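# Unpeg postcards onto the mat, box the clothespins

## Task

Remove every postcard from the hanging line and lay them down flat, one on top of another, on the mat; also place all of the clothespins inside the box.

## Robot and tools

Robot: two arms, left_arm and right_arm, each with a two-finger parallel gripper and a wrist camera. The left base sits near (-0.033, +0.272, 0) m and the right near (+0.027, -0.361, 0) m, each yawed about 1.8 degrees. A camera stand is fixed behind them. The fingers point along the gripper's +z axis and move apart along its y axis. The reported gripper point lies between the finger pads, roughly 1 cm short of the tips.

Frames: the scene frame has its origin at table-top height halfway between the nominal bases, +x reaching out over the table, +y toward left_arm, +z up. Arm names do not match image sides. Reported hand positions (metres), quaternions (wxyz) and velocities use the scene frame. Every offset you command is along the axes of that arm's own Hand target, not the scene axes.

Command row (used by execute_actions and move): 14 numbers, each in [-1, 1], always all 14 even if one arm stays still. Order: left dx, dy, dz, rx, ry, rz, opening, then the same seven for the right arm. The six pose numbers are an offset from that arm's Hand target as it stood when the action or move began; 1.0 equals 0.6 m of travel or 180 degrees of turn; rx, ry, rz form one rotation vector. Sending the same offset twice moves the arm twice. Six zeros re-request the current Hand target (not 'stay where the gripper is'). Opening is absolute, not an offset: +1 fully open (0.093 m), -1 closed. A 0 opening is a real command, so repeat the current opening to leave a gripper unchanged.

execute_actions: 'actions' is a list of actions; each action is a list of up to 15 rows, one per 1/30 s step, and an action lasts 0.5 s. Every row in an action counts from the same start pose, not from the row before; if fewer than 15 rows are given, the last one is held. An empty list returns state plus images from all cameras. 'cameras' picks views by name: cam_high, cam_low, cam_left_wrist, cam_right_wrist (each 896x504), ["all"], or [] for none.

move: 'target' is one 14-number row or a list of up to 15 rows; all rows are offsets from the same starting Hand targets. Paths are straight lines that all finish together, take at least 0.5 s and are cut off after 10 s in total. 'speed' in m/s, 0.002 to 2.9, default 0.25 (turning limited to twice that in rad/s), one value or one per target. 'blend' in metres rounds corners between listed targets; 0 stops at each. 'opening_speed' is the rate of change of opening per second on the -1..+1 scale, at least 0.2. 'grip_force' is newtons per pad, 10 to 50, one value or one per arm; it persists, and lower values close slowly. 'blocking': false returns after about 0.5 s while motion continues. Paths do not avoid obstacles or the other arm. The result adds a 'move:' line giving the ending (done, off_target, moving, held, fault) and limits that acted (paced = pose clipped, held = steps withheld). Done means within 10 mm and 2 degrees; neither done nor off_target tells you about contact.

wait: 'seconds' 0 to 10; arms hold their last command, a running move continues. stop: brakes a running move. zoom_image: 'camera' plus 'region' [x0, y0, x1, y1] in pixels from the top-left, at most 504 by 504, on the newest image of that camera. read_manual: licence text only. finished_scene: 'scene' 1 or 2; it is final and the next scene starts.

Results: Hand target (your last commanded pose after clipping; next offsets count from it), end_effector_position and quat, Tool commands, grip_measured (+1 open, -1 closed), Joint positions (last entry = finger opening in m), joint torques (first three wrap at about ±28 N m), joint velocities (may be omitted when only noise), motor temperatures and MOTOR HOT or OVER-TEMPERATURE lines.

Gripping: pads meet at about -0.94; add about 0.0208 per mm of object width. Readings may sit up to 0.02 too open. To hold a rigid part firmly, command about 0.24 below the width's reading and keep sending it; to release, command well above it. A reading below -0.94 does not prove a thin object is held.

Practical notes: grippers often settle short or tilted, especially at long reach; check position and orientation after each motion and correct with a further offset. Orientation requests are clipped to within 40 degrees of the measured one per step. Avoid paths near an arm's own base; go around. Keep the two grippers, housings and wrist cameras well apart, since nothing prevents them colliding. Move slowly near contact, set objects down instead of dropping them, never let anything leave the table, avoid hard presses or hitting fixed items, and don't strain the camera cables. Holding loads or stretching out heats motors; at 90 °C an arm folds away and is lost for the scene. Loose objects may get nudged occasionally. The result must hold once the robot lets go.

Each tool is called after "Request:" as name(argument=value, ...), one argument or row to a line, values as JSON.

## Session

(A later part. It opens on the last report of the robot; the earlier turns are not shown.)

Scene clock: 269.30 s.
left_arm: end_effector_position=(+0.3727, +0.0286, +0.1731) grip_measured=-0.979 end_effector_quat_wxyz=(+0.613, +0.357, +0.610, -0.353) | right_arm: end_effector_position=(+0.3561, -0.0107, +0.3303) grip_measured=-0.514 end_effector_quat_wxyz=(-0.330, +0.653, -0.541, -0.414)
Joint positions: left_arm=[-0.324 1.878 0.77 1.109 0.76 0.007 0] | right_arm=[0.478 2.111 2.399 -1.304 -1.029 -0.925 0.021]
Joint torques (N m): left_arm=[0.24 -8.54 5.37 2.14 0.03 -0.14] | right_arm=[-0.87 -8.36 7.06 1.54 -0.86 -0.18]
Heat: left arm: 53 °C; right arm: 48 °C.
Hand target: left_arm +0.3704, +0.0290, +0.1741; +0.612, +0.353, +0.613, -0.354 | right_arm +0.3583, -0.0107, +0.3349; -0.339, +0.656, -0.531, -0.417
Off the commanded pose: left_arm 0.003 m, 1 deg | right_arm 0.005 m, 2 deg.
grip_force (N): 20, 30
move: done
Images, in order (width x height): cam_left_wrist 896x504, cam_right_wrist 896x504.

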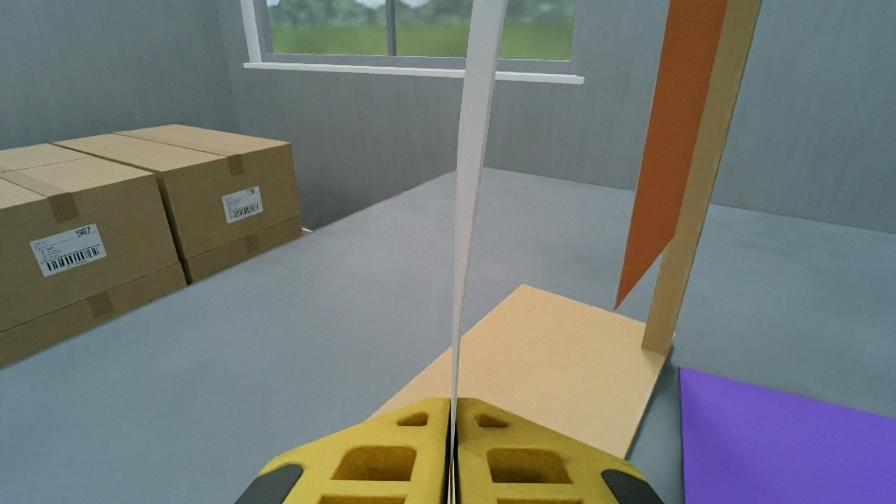

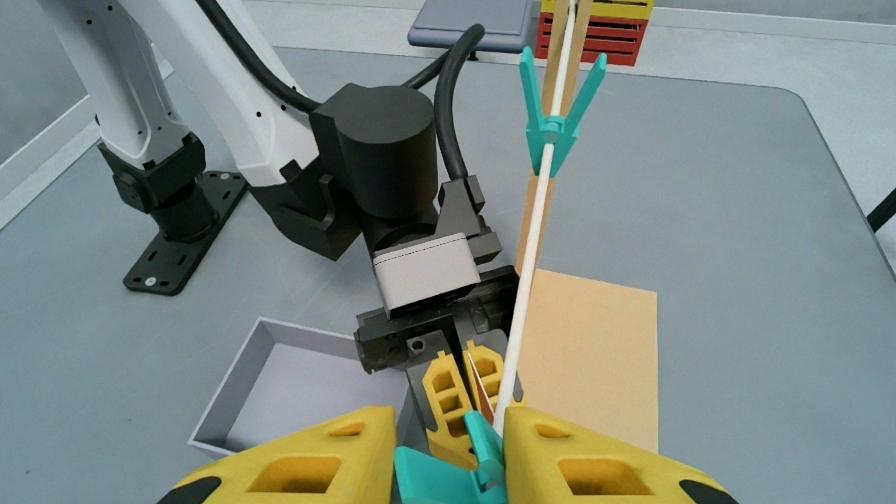

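Request:
move(
  target=[0.025,0,0,0,0,0,-1,0,0,0,0,0,0,-0.55],
  speed=0.04,
  cameras=["cam_left_wrist","cam_right_wrist","cam_low"],
)

Request:
zoom_image(
  camera="cam_low",
  region=[380, 30, 640, 220],
)

Scene clock: 277.03 s.
left_arm: end_effector_position=(+0.3708, +0.0292, +0.1624) grip_measured=-0.979 end_effector_quat_wxyz=(+0.612, +0.357, +0.610, -0.353) | right_arm: end_effector_position=(+0.3558, -0.0109, +0.3301) grip_measured=-0.544 end_effector_quat_wxyz=(-0.329, +0.652, -0.542, -0.415)
Joint positions: left_arm=[-0.324 1.908 0.751 1.155 0.76 0.007 0] | right_arm=[0.478 2.111 2.399 -1.307 -1.029 -0.925 0.019]
Joint torques (N m): left_arm=[0.43 -6.78 5.6 2.31 0 -0.08] | right_arm=[-0.87 -8.35 7.06 1.55 -0.86 -0.18]
Heat: left arm: 53 °C; right arm: 48 °C.
Hand target: left_arm +0.3704, +0.0290, +0.1592; +0.612, +0.353, +0.613, -0.354 | right_arm +0.3583, -0.0107, +0.3349; -0.339, +0.656, -0.531, -0.417
Off the commanded pose: left_arm 0.003 m, 1 deg | right_arm 0.005 m, 2 deg.
grip_force (N): 20, 30
move: done
Images, in order (width x height): cam_low 896x504, cam_left_wrist 896x504, cam_right_wrist 896x504.

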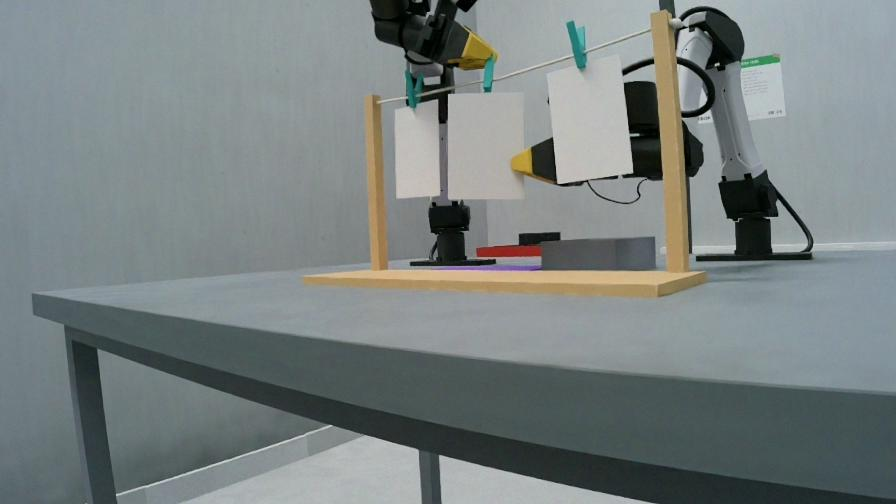

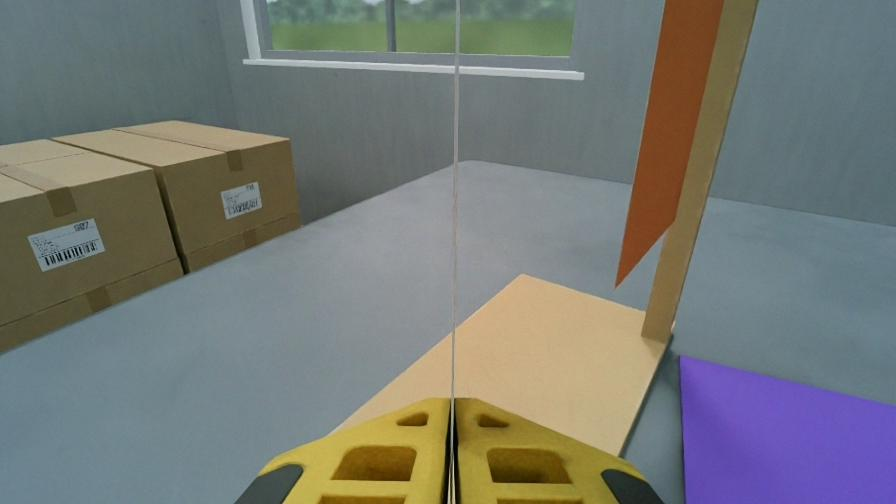

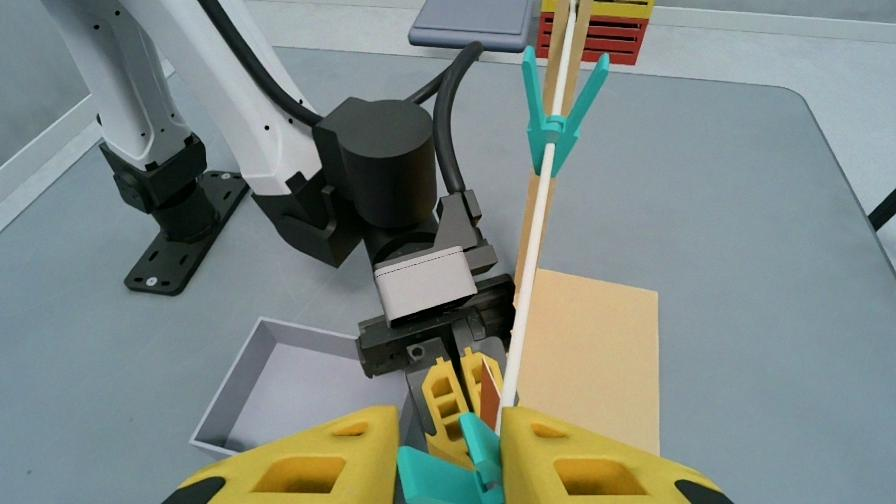

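Scaled by 1.938.

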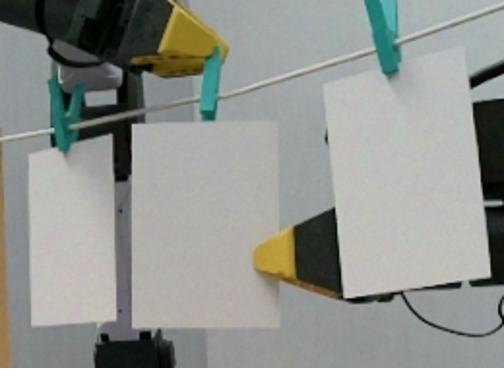

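Request:
move(
  target=[
    [0.05,0,0,0,0,0,-1,0,0,0,0,0,0,-0.55],
    [0.05,-0.1588,-0.0917,0,0,0,-1,0,0,0,0,0,0,-0.55],
  ],
  speed=[0.06,0.12],
  cameras=["cam_left_wrist","cam_right_wrist","cam_low","cam_high"],
)

Scene clock: 298.23 s.
left_arm: end_effector_position=(+0.2599, +0.0284, +0.1091) grip_measured=-0.979 end_effector_quat_wxyz=(+0.582, +0.356, +0.639, -0.357) | right_arm: end_effector_position=(+0.3558, -0.0109, +0.3301) grip_measured=-0.544 end_effector_quat_wxyz=(-0.329, +0.652, -0.542, -0.415)
Joint positions: left_arm=[-0.463 1.828 0.304 1.44 0.625 0.007 0] | right_arm=[0.478 2.111 2.399 -1.307 -1.029 -0.925 0.019]
Joint torques (N m): left_arm=[0.01 -6.72 3.74 2.93 0.01 -0.16] | right_arm=[-0.87 -8.35 7.05 1.55 -0.86 -0.18]
Motor temperatures (°C): left_arm=[31 44 42 55 28 29 31] | right_arm=[31 49 38 38 32 29 30]
Heat: left arm: 55 °C; right arm: 49 °C.
Hand target: left_arm +0.2603, +0.0289, +0.1293; +0.612, +0.353, +0.613, -0.354 | right_arm +0.3583, -0.0107, +0.3349; -0.339, +0.656, -0.531, -0.417
Off the commanded pose: left_arm 0.020 m, 5 deg | right_arm 0.005 m, 2 deg.
grip_force (N): 20, 30
move: off_target (left_arm)

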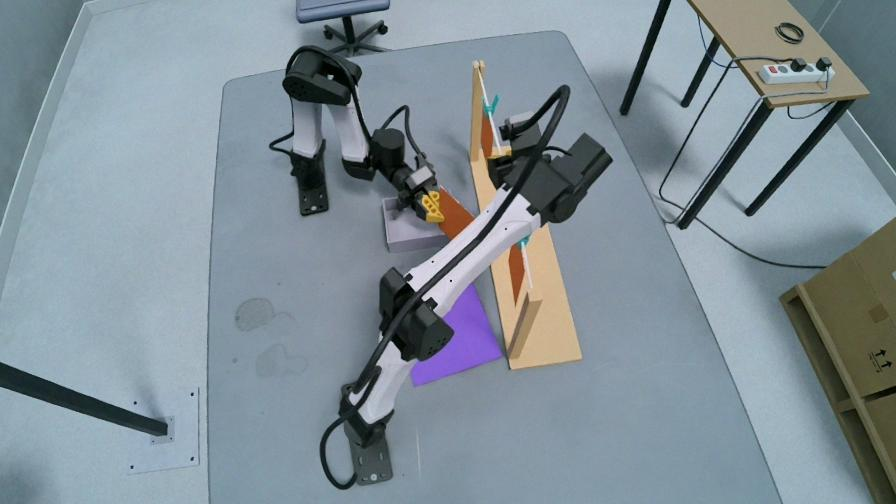

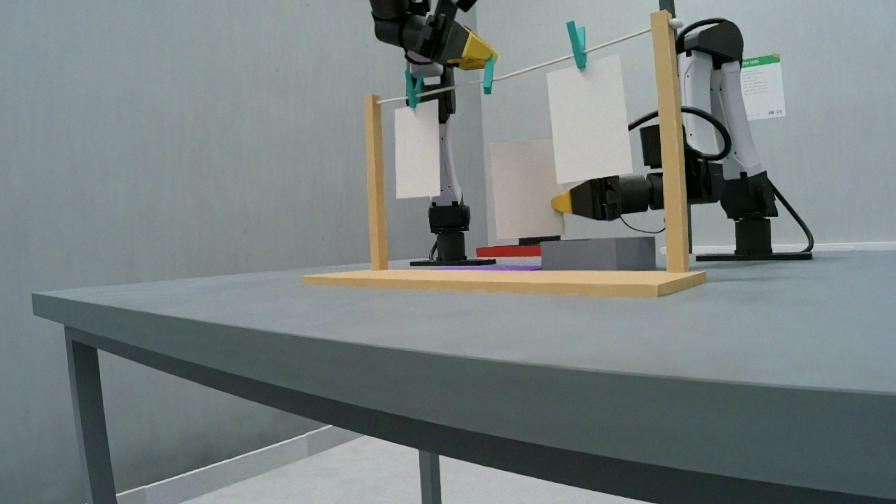

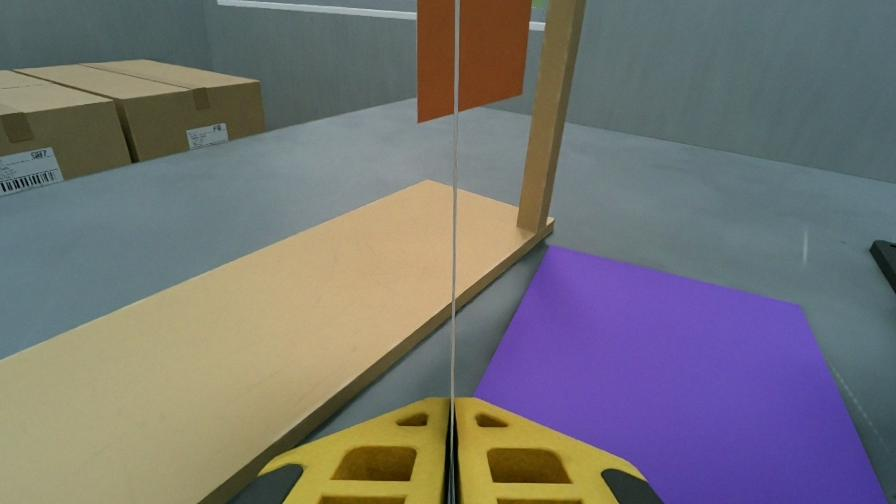

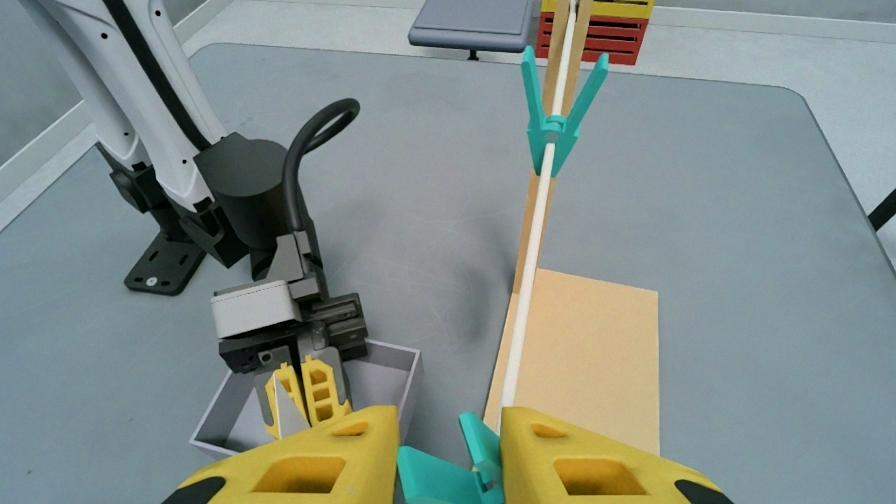

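Request:
move(
  target=[
    [-0.1167,-0.0289,-0.0167,0,0,0,-1,0,0,0,0,0,0,-0.55],
    [-0.1012,-0.2407,0.1957,-0.0436,0.2115,-0.4535,-1,0,0,0,0,0,0,-0.55],
  ],
  blend=[0.02,0],
  speed=0.15,
  grip_force=[20,30],
  cameras=["cam_high","cam_low","cam_left_wrist"],
)

Scene clock: 344.80 s.
left_arm: end_effector_position=(+0.1940, -0.1386, +0.1826) grip_measured=-0.979 end_effector_quat_wxyz=(+0.049, -0.075, +0.866, -0.492) | right_arm: end_effector_position=(+0.3558, -0.0109, +0.3301) grip_measured=-0.544 end_effector_quat_wxyz=(-0.329, +0.652, -0.542, -0.415)
Joint positions: left_arm=[-0.96 1.61 1.097 -0.072 0.389 -1.312 0] | right_arm=[0.478 2.111 2.399 -1.307 -1.029 -0.925 0.019]
Joint torques (N m): left_arm=[0.08 -6.2 11 2.13 0.24 -0.16] | right_arm=[-0.87 -8.35 7.05 1.55 -0.87 -0.18]
Motor temperatures (°C): left_arm=[31 42 42 57 28 29 31] | right_arm=[31 49 39 37 32 29 30]
Heat: left arm: 57 °C; right arm: 49 °C.
Hand target: left_arm +0.1940, -0.1449, +0.1904; +0.043, -0.076, +0.862, -0.499 | right_arm +0.3583, -0.0107, +0.3349; -0.339, +0.656, -0.531, -0.417
Off the commanded pose: left_arm 0.010 m, 1 deg | right_arm 0.005 m, 2 deg.
grip_force (N): 20, 30
move: done
Images, in order (width x height): cam_high 896x504, cam_low 896x504, cam_left_wrist 896x504.

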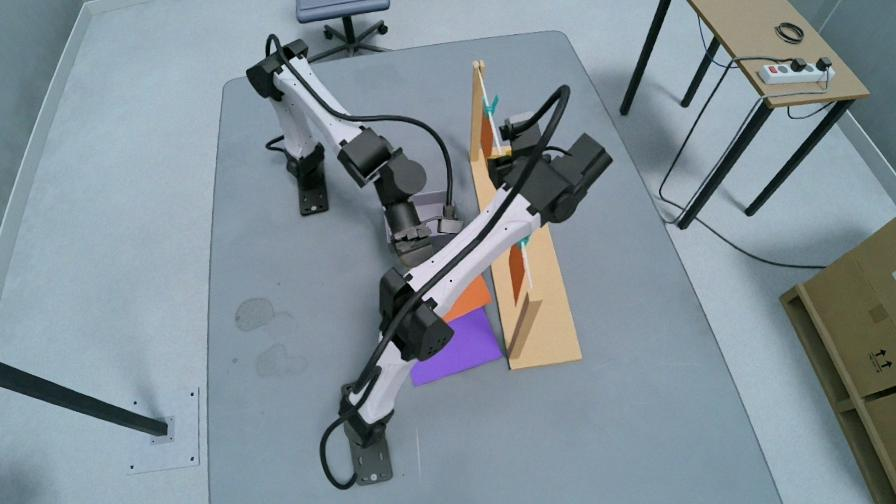

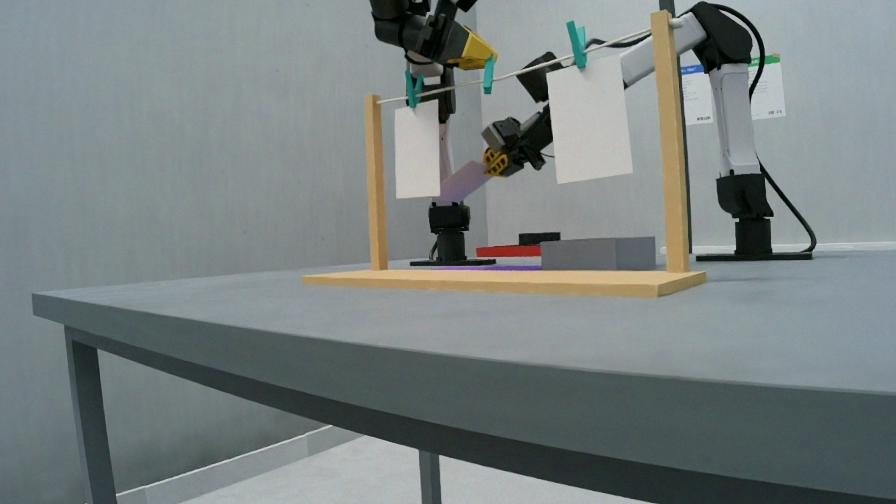

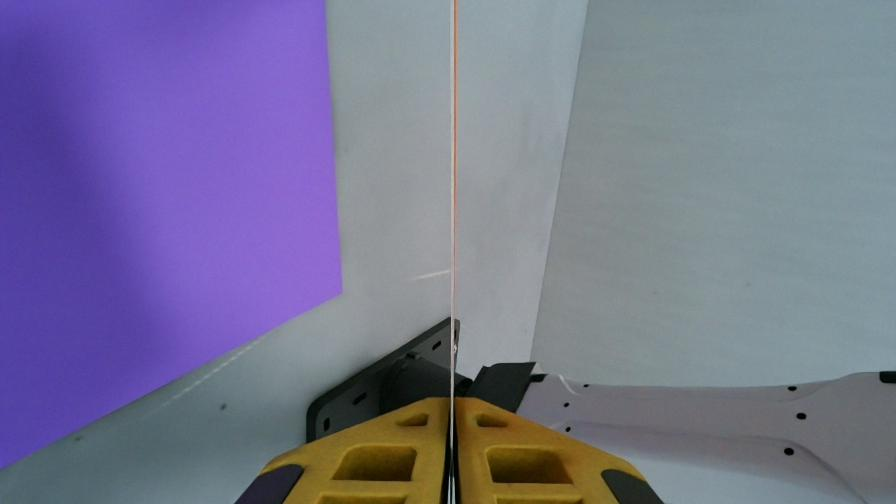

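Request:
zoom_image(
  camera="cam_high",
  region=[370, 230, 530, 400],
)

Scaled by 2.965.

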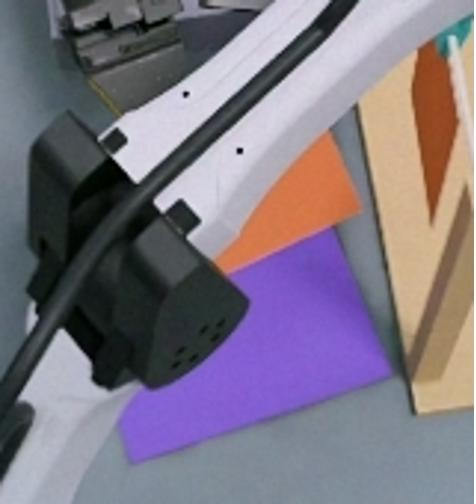

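Request:
move(
  target=[0,0.1275,0.097,0,0,0,-1,0,0,0,0,0,0,-0.55],
  speed=0.12,
  cameras=["cam_high","cam_low","cam_left_wrist"],
)

Request:
zoom_image(
  camera="cam_high",
  region=[370, 230, 530, 400],
)

Scene clock: 379.17 s.
left_arm: end_effector_position=(+0.1975, -0.1559, +0.0976) grip_measured=-0.979 end_effector_quat_wxyz=(+0.045, -0.071, +0.863, -0.498) | right_arm: end_effector_position=(+0.3558, -0.0109, +0.3301) grip_measured=-0.544 end_effector_quat_wxyz=(-0.329, +0.652, -0.542, -0.415)
Joint positions: left_arm=[-0.976 1.816 0.95 0.295 0.39 -1.322 0] | right_arm=[0.478 2.111 2.399 -1.307 -1.029 -0.925 0.019]
Joint torques (N m): left_arm=[-0.03 -7.51 6.76 2.32 0.17 -0.18] | right_arm=[-0.87 -8.35 7.06 1.55 -0.86 -0.18]
Motor temperatures (°C): left_arm=[31 42 51 57 29 29 31] | right_arm=[31 49 39 37 32 29 30]
Heat: left arm: 57 °C; right arm: 49 °C.
Hand target: left_arm +0.1961, -0.1570, +0.0952; +0.043, -0.076, +0.862, -0.499 | right_arm +0.3583, -0.0107, +0.3349; -0.339, +0.656, -0.531, -0.417
Off the commanded pose: left_arm 0.003 m, 1 deg | right_arm 0.005 m, 2 deg.
grip_force (N): 20, 30
move: done
Images, in order (width x height): cam_high 896x504, cam_low 896x504, cam_left_wrist 896x504.

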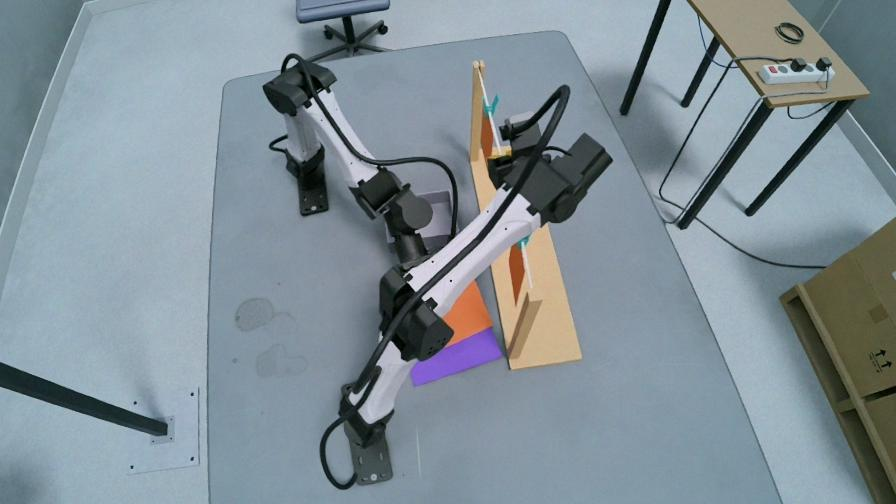

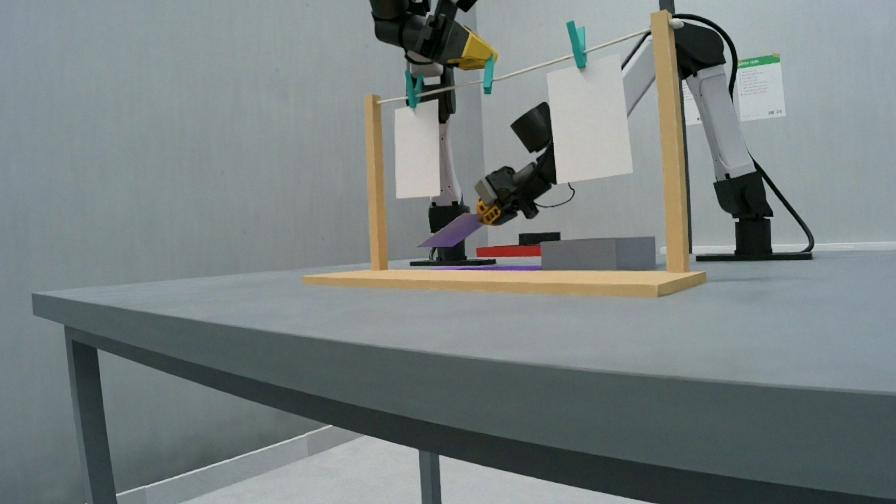

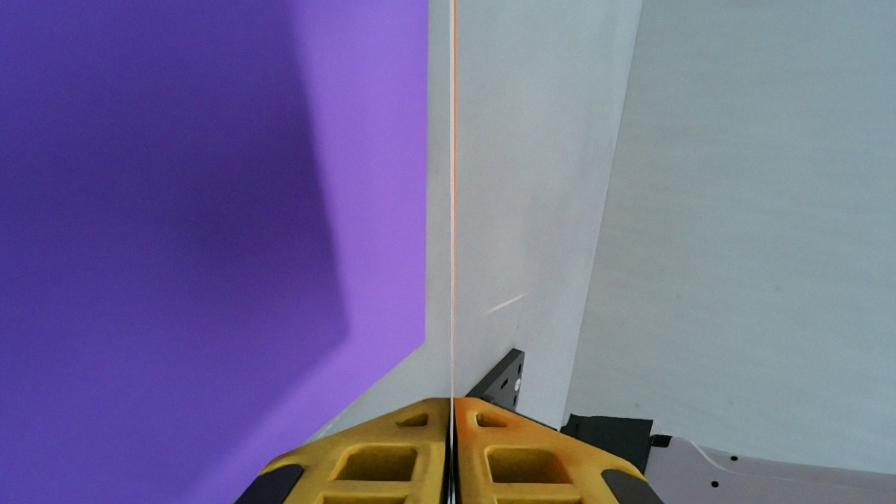

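Scaled by 2.965.

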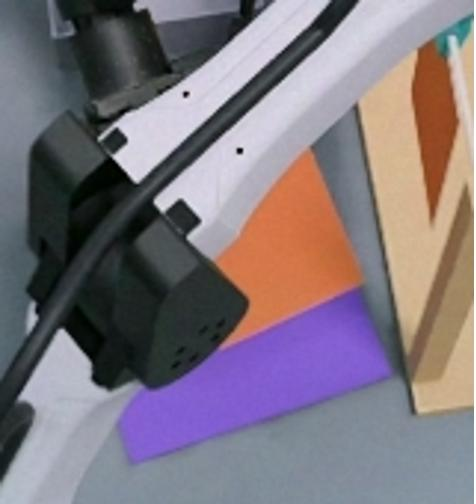

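Request:
move(
  target=[0.0055,0.0782,0.0147,0,0,0,-1,0,0,0,0,0,0,-0.55],
  speed=0.1,
  cameras=["cam_high","cam_low"],
)

Request:
zoom_image(
  camera="cam_high",
  region=[370, 230, 530, 400],
)

Request:
zoom_image(
  camera="cam_low",
  region=[400, 200, 560, 290],
)

Scene clock: 415.90 s.
left_arm: end_effector_position=(+0.1891, -0.1443, +0.0554) grip_measured=-0.979 end_effector_quat_wxyz=(+0.045, -0.070, +0.862, -0.500) | right_arm: end_effector_position=(+0.3558, -0.0109, +0.3301) grip_measured=-0.544 end_effector_quat_wxyz=(-0.329, +0.652, -0.542, -0.415)
Joint positions: left_arm=[-0.975 1.891 0.824 0.501 0.393 -1.323 0] | right_arm=[0.478 2.111 2.399 -1.307 -1.029 -0.925 0.019]
Joint torques (N m): left_arm=[0.44 -6.56 5.83 2.32 0.22 -0.1] | right_arm=[-0.87 -8.36 7.06 1.55 -0.86 -0.18]
Motor temperatures (°C): left_arm=[31 42 47 55 28 29 31] | right_arm=[31 50 39 37 32 29 30]
Heat: left arm: 55 °C; right arm: 50 °C.
Hand target: left_arm +0.1901, -0.1420, +0.0500; +0.043, -0.076, +0.862, -0.499 | right_arm +0.3583, -0.0107, +0.3349; -0.339, +0.656, -0.531, -0.417
Off the commanded pose: left_arm 0.006 m, 1 deg | right_arm 0.005 m, 2 deg.
grip_force (N): 20, 30
move: done
Images, in order (width x height): cam_high 896x504, cam_low 896x504.

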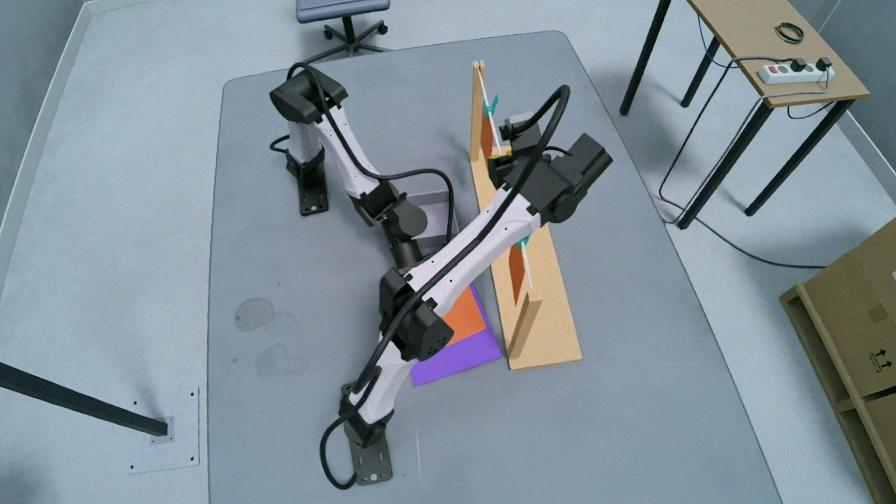

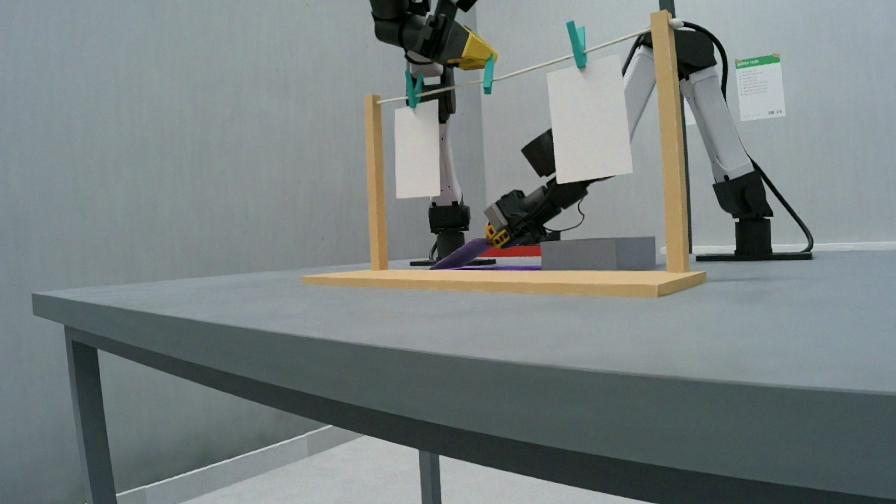

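Scaled by 2.965.

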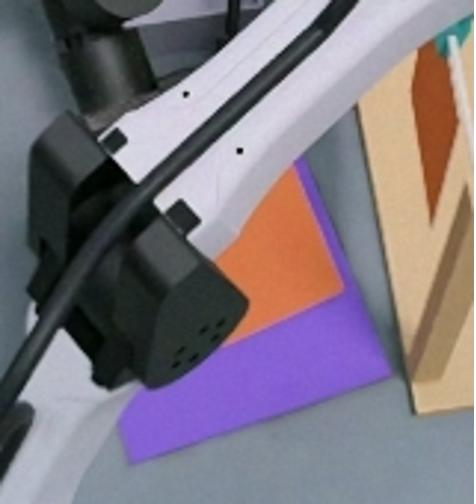

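Scaled by 3.150.

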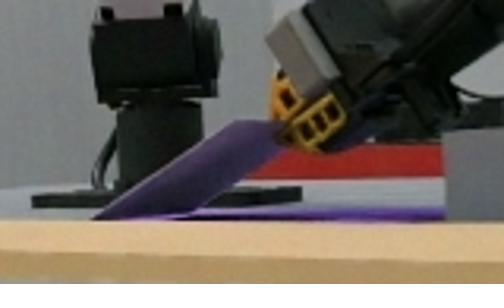

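Request:
move(
  target=[-0.0017,0.0368,0.0098,0.044,0.0289,0.0167,-1,0,0,0,0,0,0,-0.55],
  speed=0.06,
  cameras=["cam_high","cam_low"],
)

Request:
zoom_image(
  camera="cam_high",
  region=[370, 230, 530, 400],
)

Request:
zoom_image(
  camera="cam_low",
  region=[400, 200, 560, 290],
)

Scene clock: 445.33 s.
left_arm: end_effector_position=(+0.1928, -0.1405, +0.0385) grip_measured=-0.979 end_effector_quat_wxyz=(+0.025, -0.032, +0.822, -0.568) | right_arm: end_effector_position=(+0.3558, -0.0109, +0.3301) grip_measured=-0.544 end_effector_quat_wxyz=(-0.329, +0.652, -0.542, -0.415)
Joint positions: left_arm=[-0.908 2.045 0.753 0.859 0.567 -1.321 0] | right_arm=[0.478 2.111 2.399 -1.307 -1.029 -0.925 0.019]
Joint torques (N m): left_arm=[0.72 -6.75 4.59 2.15 0.33 0.31] | right_arm=[-0.87 -8.35 7.06 1.55 -0.87 -0.18]
Motor temperatures (°C): left_arm=[31 44 46 56 28 29 31] | right_arm=[31 50 39 37 32 29 30]
Heat: left arm: 56 °C; right arm: 50 °C.
Hand target: left_arm +0.1901, -0.1360, +0.0279; +0.022, -0.027, +0.829, -0.558 | right_arm +0.3583, -0.0107, +0.3349; -0.339, +0.656, -0.531, -0.417
Off the commanded pose: left_arm 0.012 m, 1 deg | right_arm 0.005 m, 2 deg.
grip_force (N): 20, 30
move: off_target (left_arm)
Images, in order (width x height): cam_high 896x504, cam_low 896x504.

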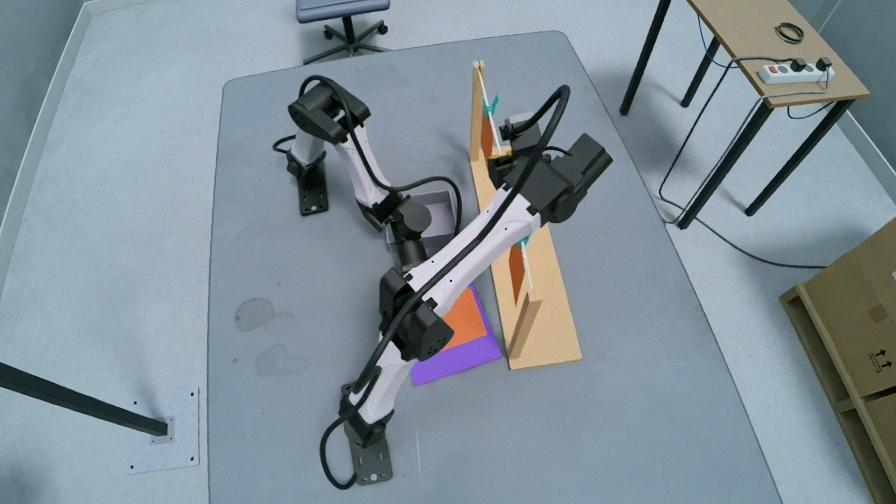

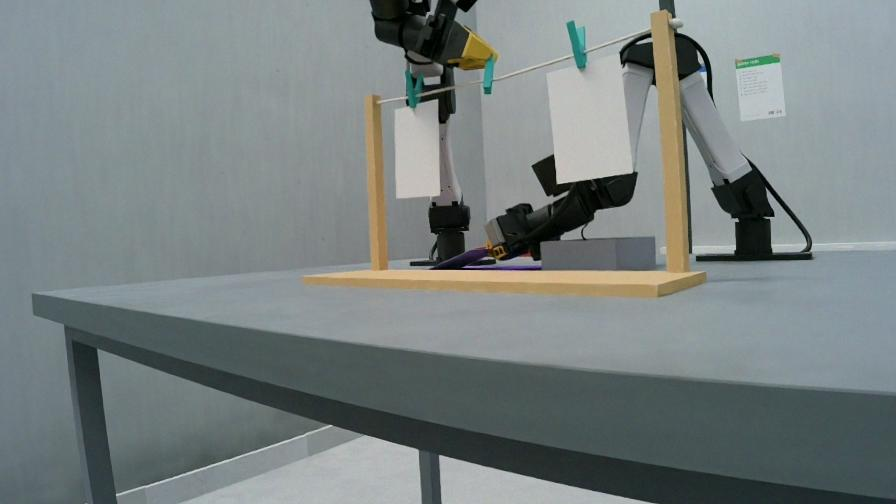

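Scaled by 2.965.

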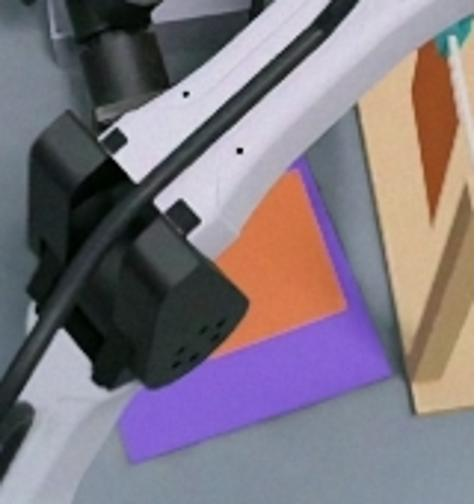

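Scaled by 3.150.

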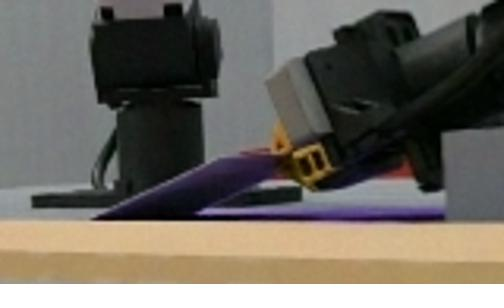

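Request:
move(
  target=[0.0095,0.0135,-0.0025,0.02,0.0102,0.0041,-1,0,0,0,0,0,0,-0.55],
  speed=0.06,
  cameras=["cam_high","cam_low"],
)

Request:
zoom_image(
  camera="cam_high",
  region=[370, 230, 530, 400],
)

Request:
zoom_image(
  camera="cam_low",
  region=[400, 200, 560, 290],
)

Scene clock: 466.53 s.
left_arm: end_effector_position=(+0.1873, -0.1369, +0.0326) grip_measured=-0.979 end_effector_quat_wxyz=(+0.022, -0.009, +0.804, -0.594) | right_arm: end_effector_position=(+0.3558, -0.0109, +0.3301) grip_measured=-0.544 end_effector_quat_wxyz=(-0.329, +0.652, -0.542, -0.415)
Joint positions: left_arm=[-0.894 2.114 0.716 1.028 0.627 -1.321 0] | right_arm=[0.478 2.111 2.399 -1.307 -1.029 -0.925 0.019]
Joint torques (N m): left_arm=[0.36 -6.56 3.95 2.18 0.36 0.11] | right_arm=[-0.87 -8.35 7.06 1.55 -0.86 -0.18]
Motor temperatures (°C): left_arm=[31 43 44 56 29 29 31] | right_arm=[31 50 40 37 32 29 30]
Heat: left arm: 56 °C; right arm: 50 °C.
Hand target: left_arm +0.1841, -0.1320, +0.0209; +0.013, -0.012, +0.811, -0.584 | right_arm +0.3583, -0.0107, +0.3349; -0.339, +0.656, -0.531, -0.417
Off the commanded pose: left_arm 0.013 m, 2 deg | right_arm 0.005 m, 2 deg.
grip_force (N): 20, 30
move: off_target (left_arm)
Images, in order (width x height): cam_high 896x504, cam_low 896x504.

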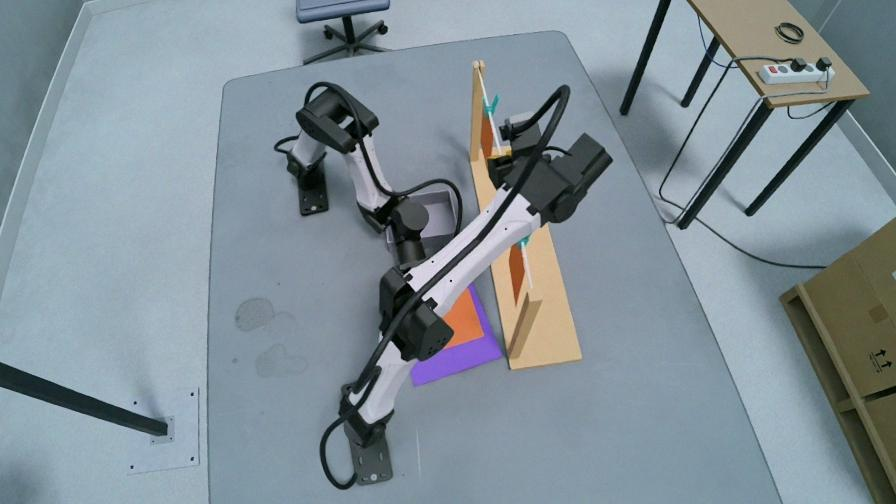

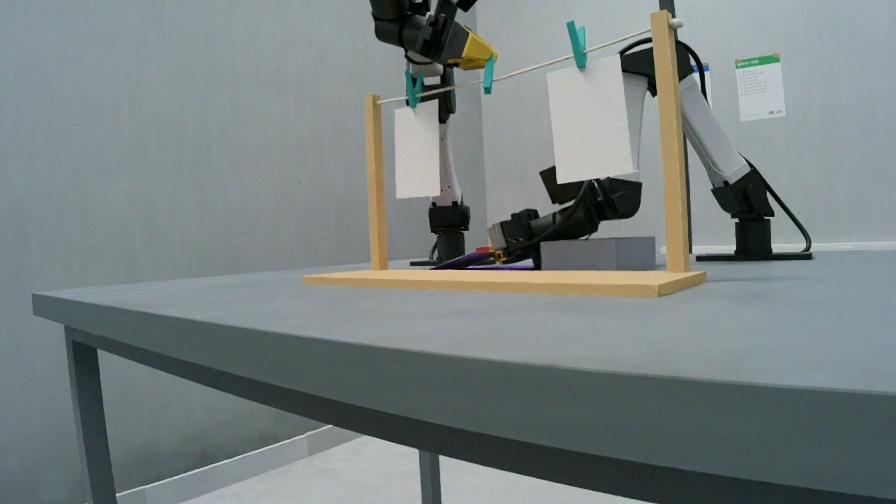

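Scaled by 2.965.

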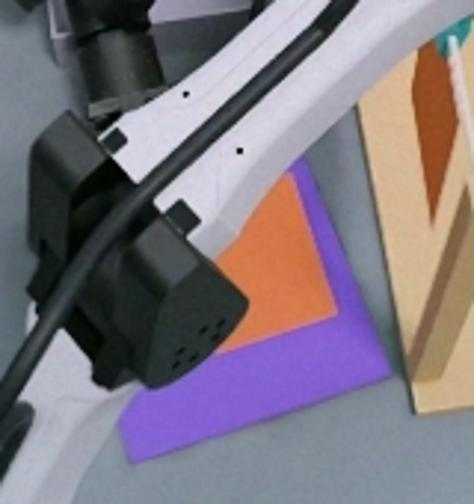

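Scaled by 3.150.

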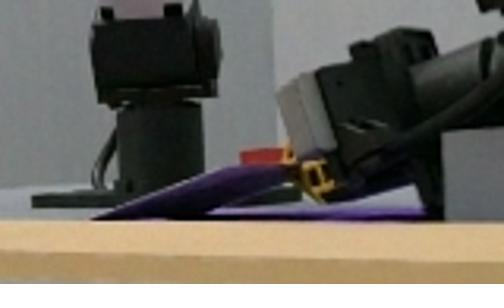

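Request:
move(
  target=[
    [-0.003,-0.0163,0.0015,0,0,0,-1,0,0,0,0,0,0,-0.55],
    [-0.003,-0.0163,0.0015,0,0,0,-0.7,0,0,0,0,0,0,-0.55],
  ],
  speed=0.05,
  opening_speed=0.2,
  cameras=["cam_left_wrist","cam_low"],
)

Request:
zoom_image(
  camera="cam_low",
  region=[400, 200, 560, 290],
)

Scene clock: 489.90 s.
left_arm: end_effector_position=(+0.1870, -0.1366, +0.0315) grip_measured=-0.702 end_effector_quat_wxyz=(+0.021, -0.010, +0.805, -0.593) | right_arm: end_effector_position=(+0.3558, -0.0109, +0.3301) grip_measured=-0.544 end_effector_quat_wxyz=(-0.329, +0.652, -0.542, -0.415)
Joint positions: left_arm=[-0.894 2.114 0.716 1.023 0.627 -1.321 0.011] | right_arm=[0.478 2.111 2.399 -1.307 -1.029 -0.925 0.019]
Joint torques (N m): left_arm=[0.25 -9.14 5.01 1.78 0.35 0.06] | right_arm=[-0.87 -8.35 7.05 1.55 -0.86 -0.18]
Motor temperatures (°C): left_arm=[31 43 43 57 29 29 31] | right_arm=[31 50 40 37 32 29 30]
Heat: left arm: 57 °C; right arm: 50 °C.
Hand target: left_arm +0.1860, -0.1358, +0.0299; +0.014, -0.012, +0.811, -0.584 | right_arm +0.3583, -0.0107, +0.3349; -0.339, +0.656, -0.531, -0.417
Off the commanded pose: left_arm 0.002 m, 1 deg | right_arm 0.005 m, 2 deg.
grip_force (N): 20, 30
move: done
Images, in order (width x height): cam_low 896x504, cam_left_wrist 896x504.

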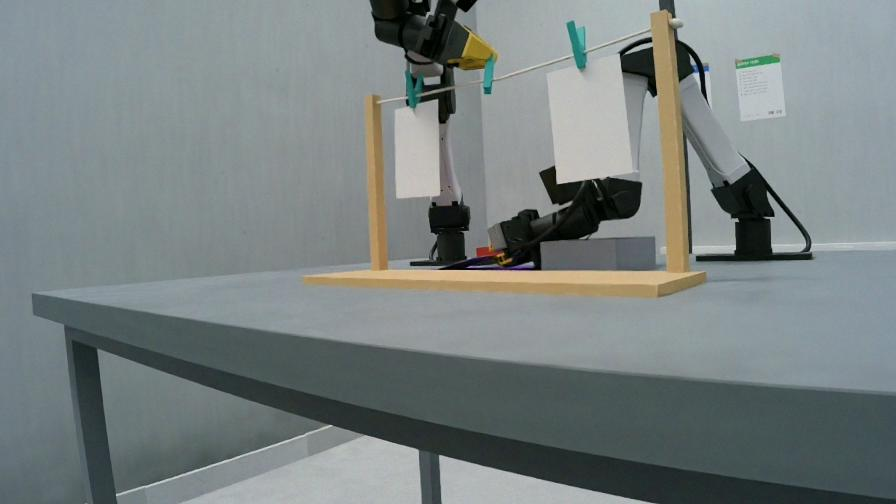

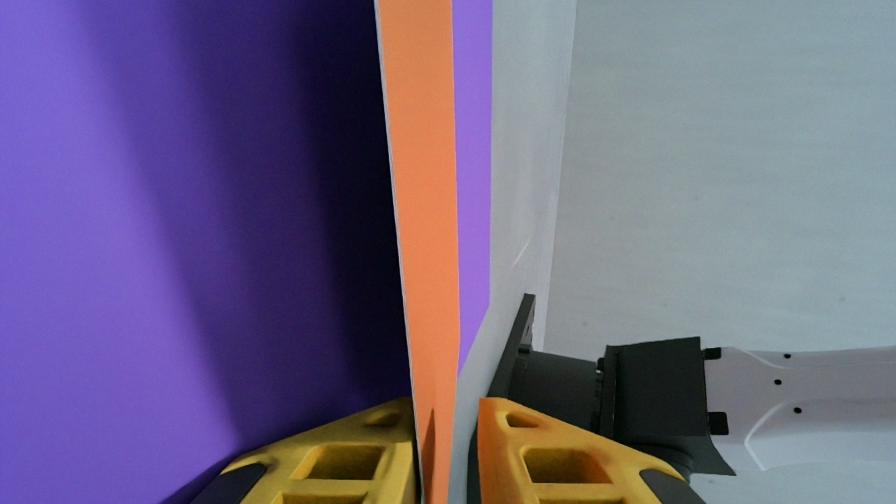

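Scaled by 3.150.

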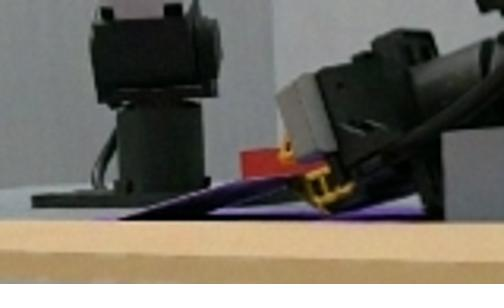

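Request:
move(
  target=[
    [0,0.0212,-0.0631,0,0,0,-0.7,0,0,0,0,0,0,-0.55],
    [0.05,-0.1365,-0.221,0,0,0,-0.7,0,0,0,0,0,0,-0.55],
  ],
  speed=[0.05,0.15],
  cameras=["cam_left_wrist","cam_high"],
)

Request:
zoom_image(
  camera="cam_high",
  region=[370, 230, 530, 400],
)

Scene clock: 503.27 s.
left_arm: end_effector_position=(+0.1481, -0.0353, +0.1388) grip_measured=-0.702 end_effector_quat_wxyz=(+0.003, -0.025, +0.816, -0.577) | right_arm: end_effector_position=(+0.3558, -0.0109, +0.3301) grip_measured=-0.544 end_effector_quat_wxyz=(-0.329, +0.652, -0.542, -0.415)
Joint positions: left_arm=[-0.734 1.321 0.493 0.344 0.772 -1.244 0.011] | right_arm=[0.478 2.111 2.399 -1.307 -1.029 -0.925 0.019]
Joint torques (N m): left_arm=[0.91 -4.49 9.44 2.06 0.4 0.25] | right_arm=[-0.87 -8.35 7.06 1.55 -0.86 -0.18]
Motor temperatures (°C): left_arm=[31 44 43 56 29 29 31] | right_arm=[31 50 40 37 32 29 30]
Heat: left arm: 56 °C; right arm: 50 °C.
Hand target: left_arm +0.1516, -0.0372, +0.1494; +0.014, -0.012, +0.811, -0.585 | right_arm +0.3583, -0.0107, +0.3349; -0.339, +0.656, -0.531, -0.417
Off the commanded pose: left_arm 0.011 m, 2 deg | right_arm 0.005 m, 2 deg.
grip_force (N): 20, 30
move: off_target (left_arm)
Images, in order (width x height): cam_high 896x504, cam_left_wrist 896x504.

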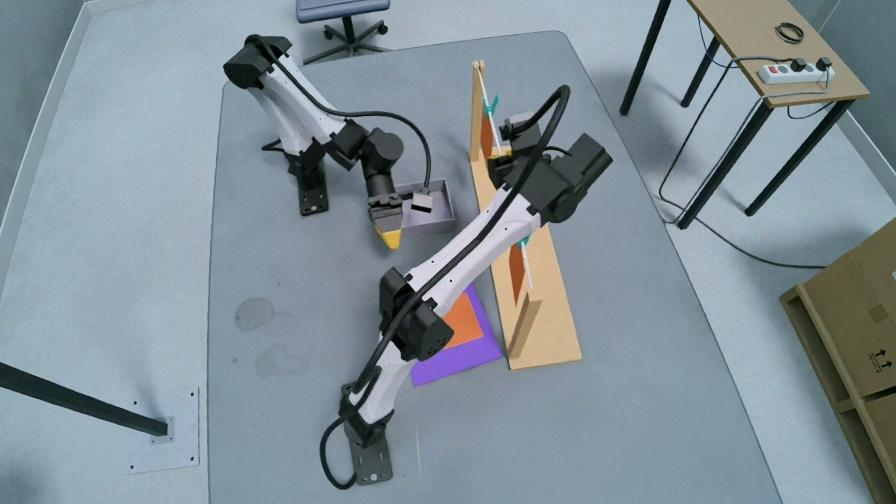

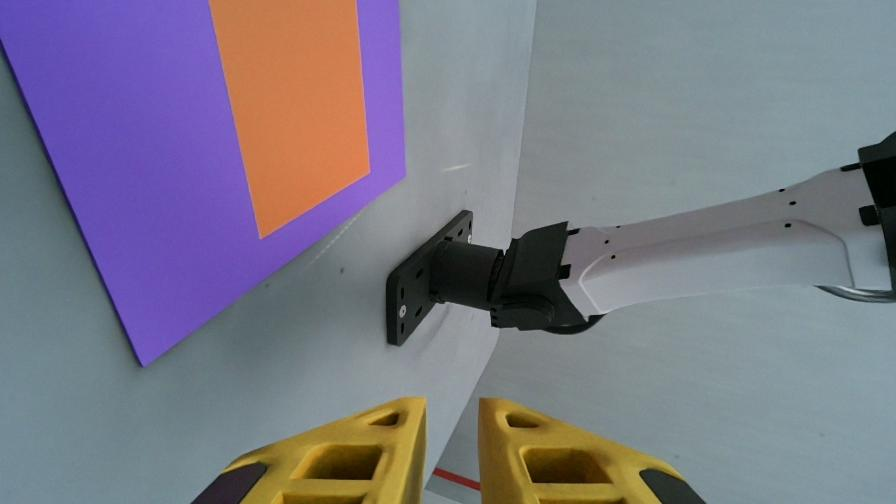

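Scaled by 2.965.

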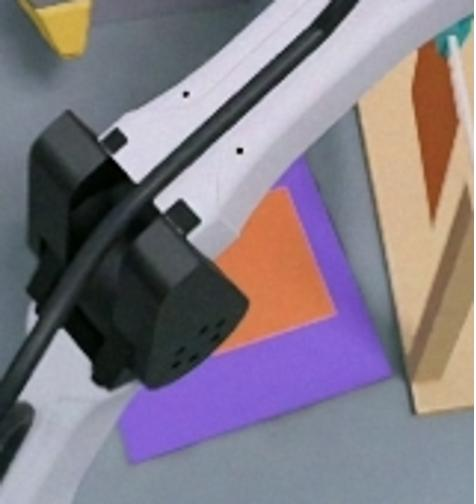

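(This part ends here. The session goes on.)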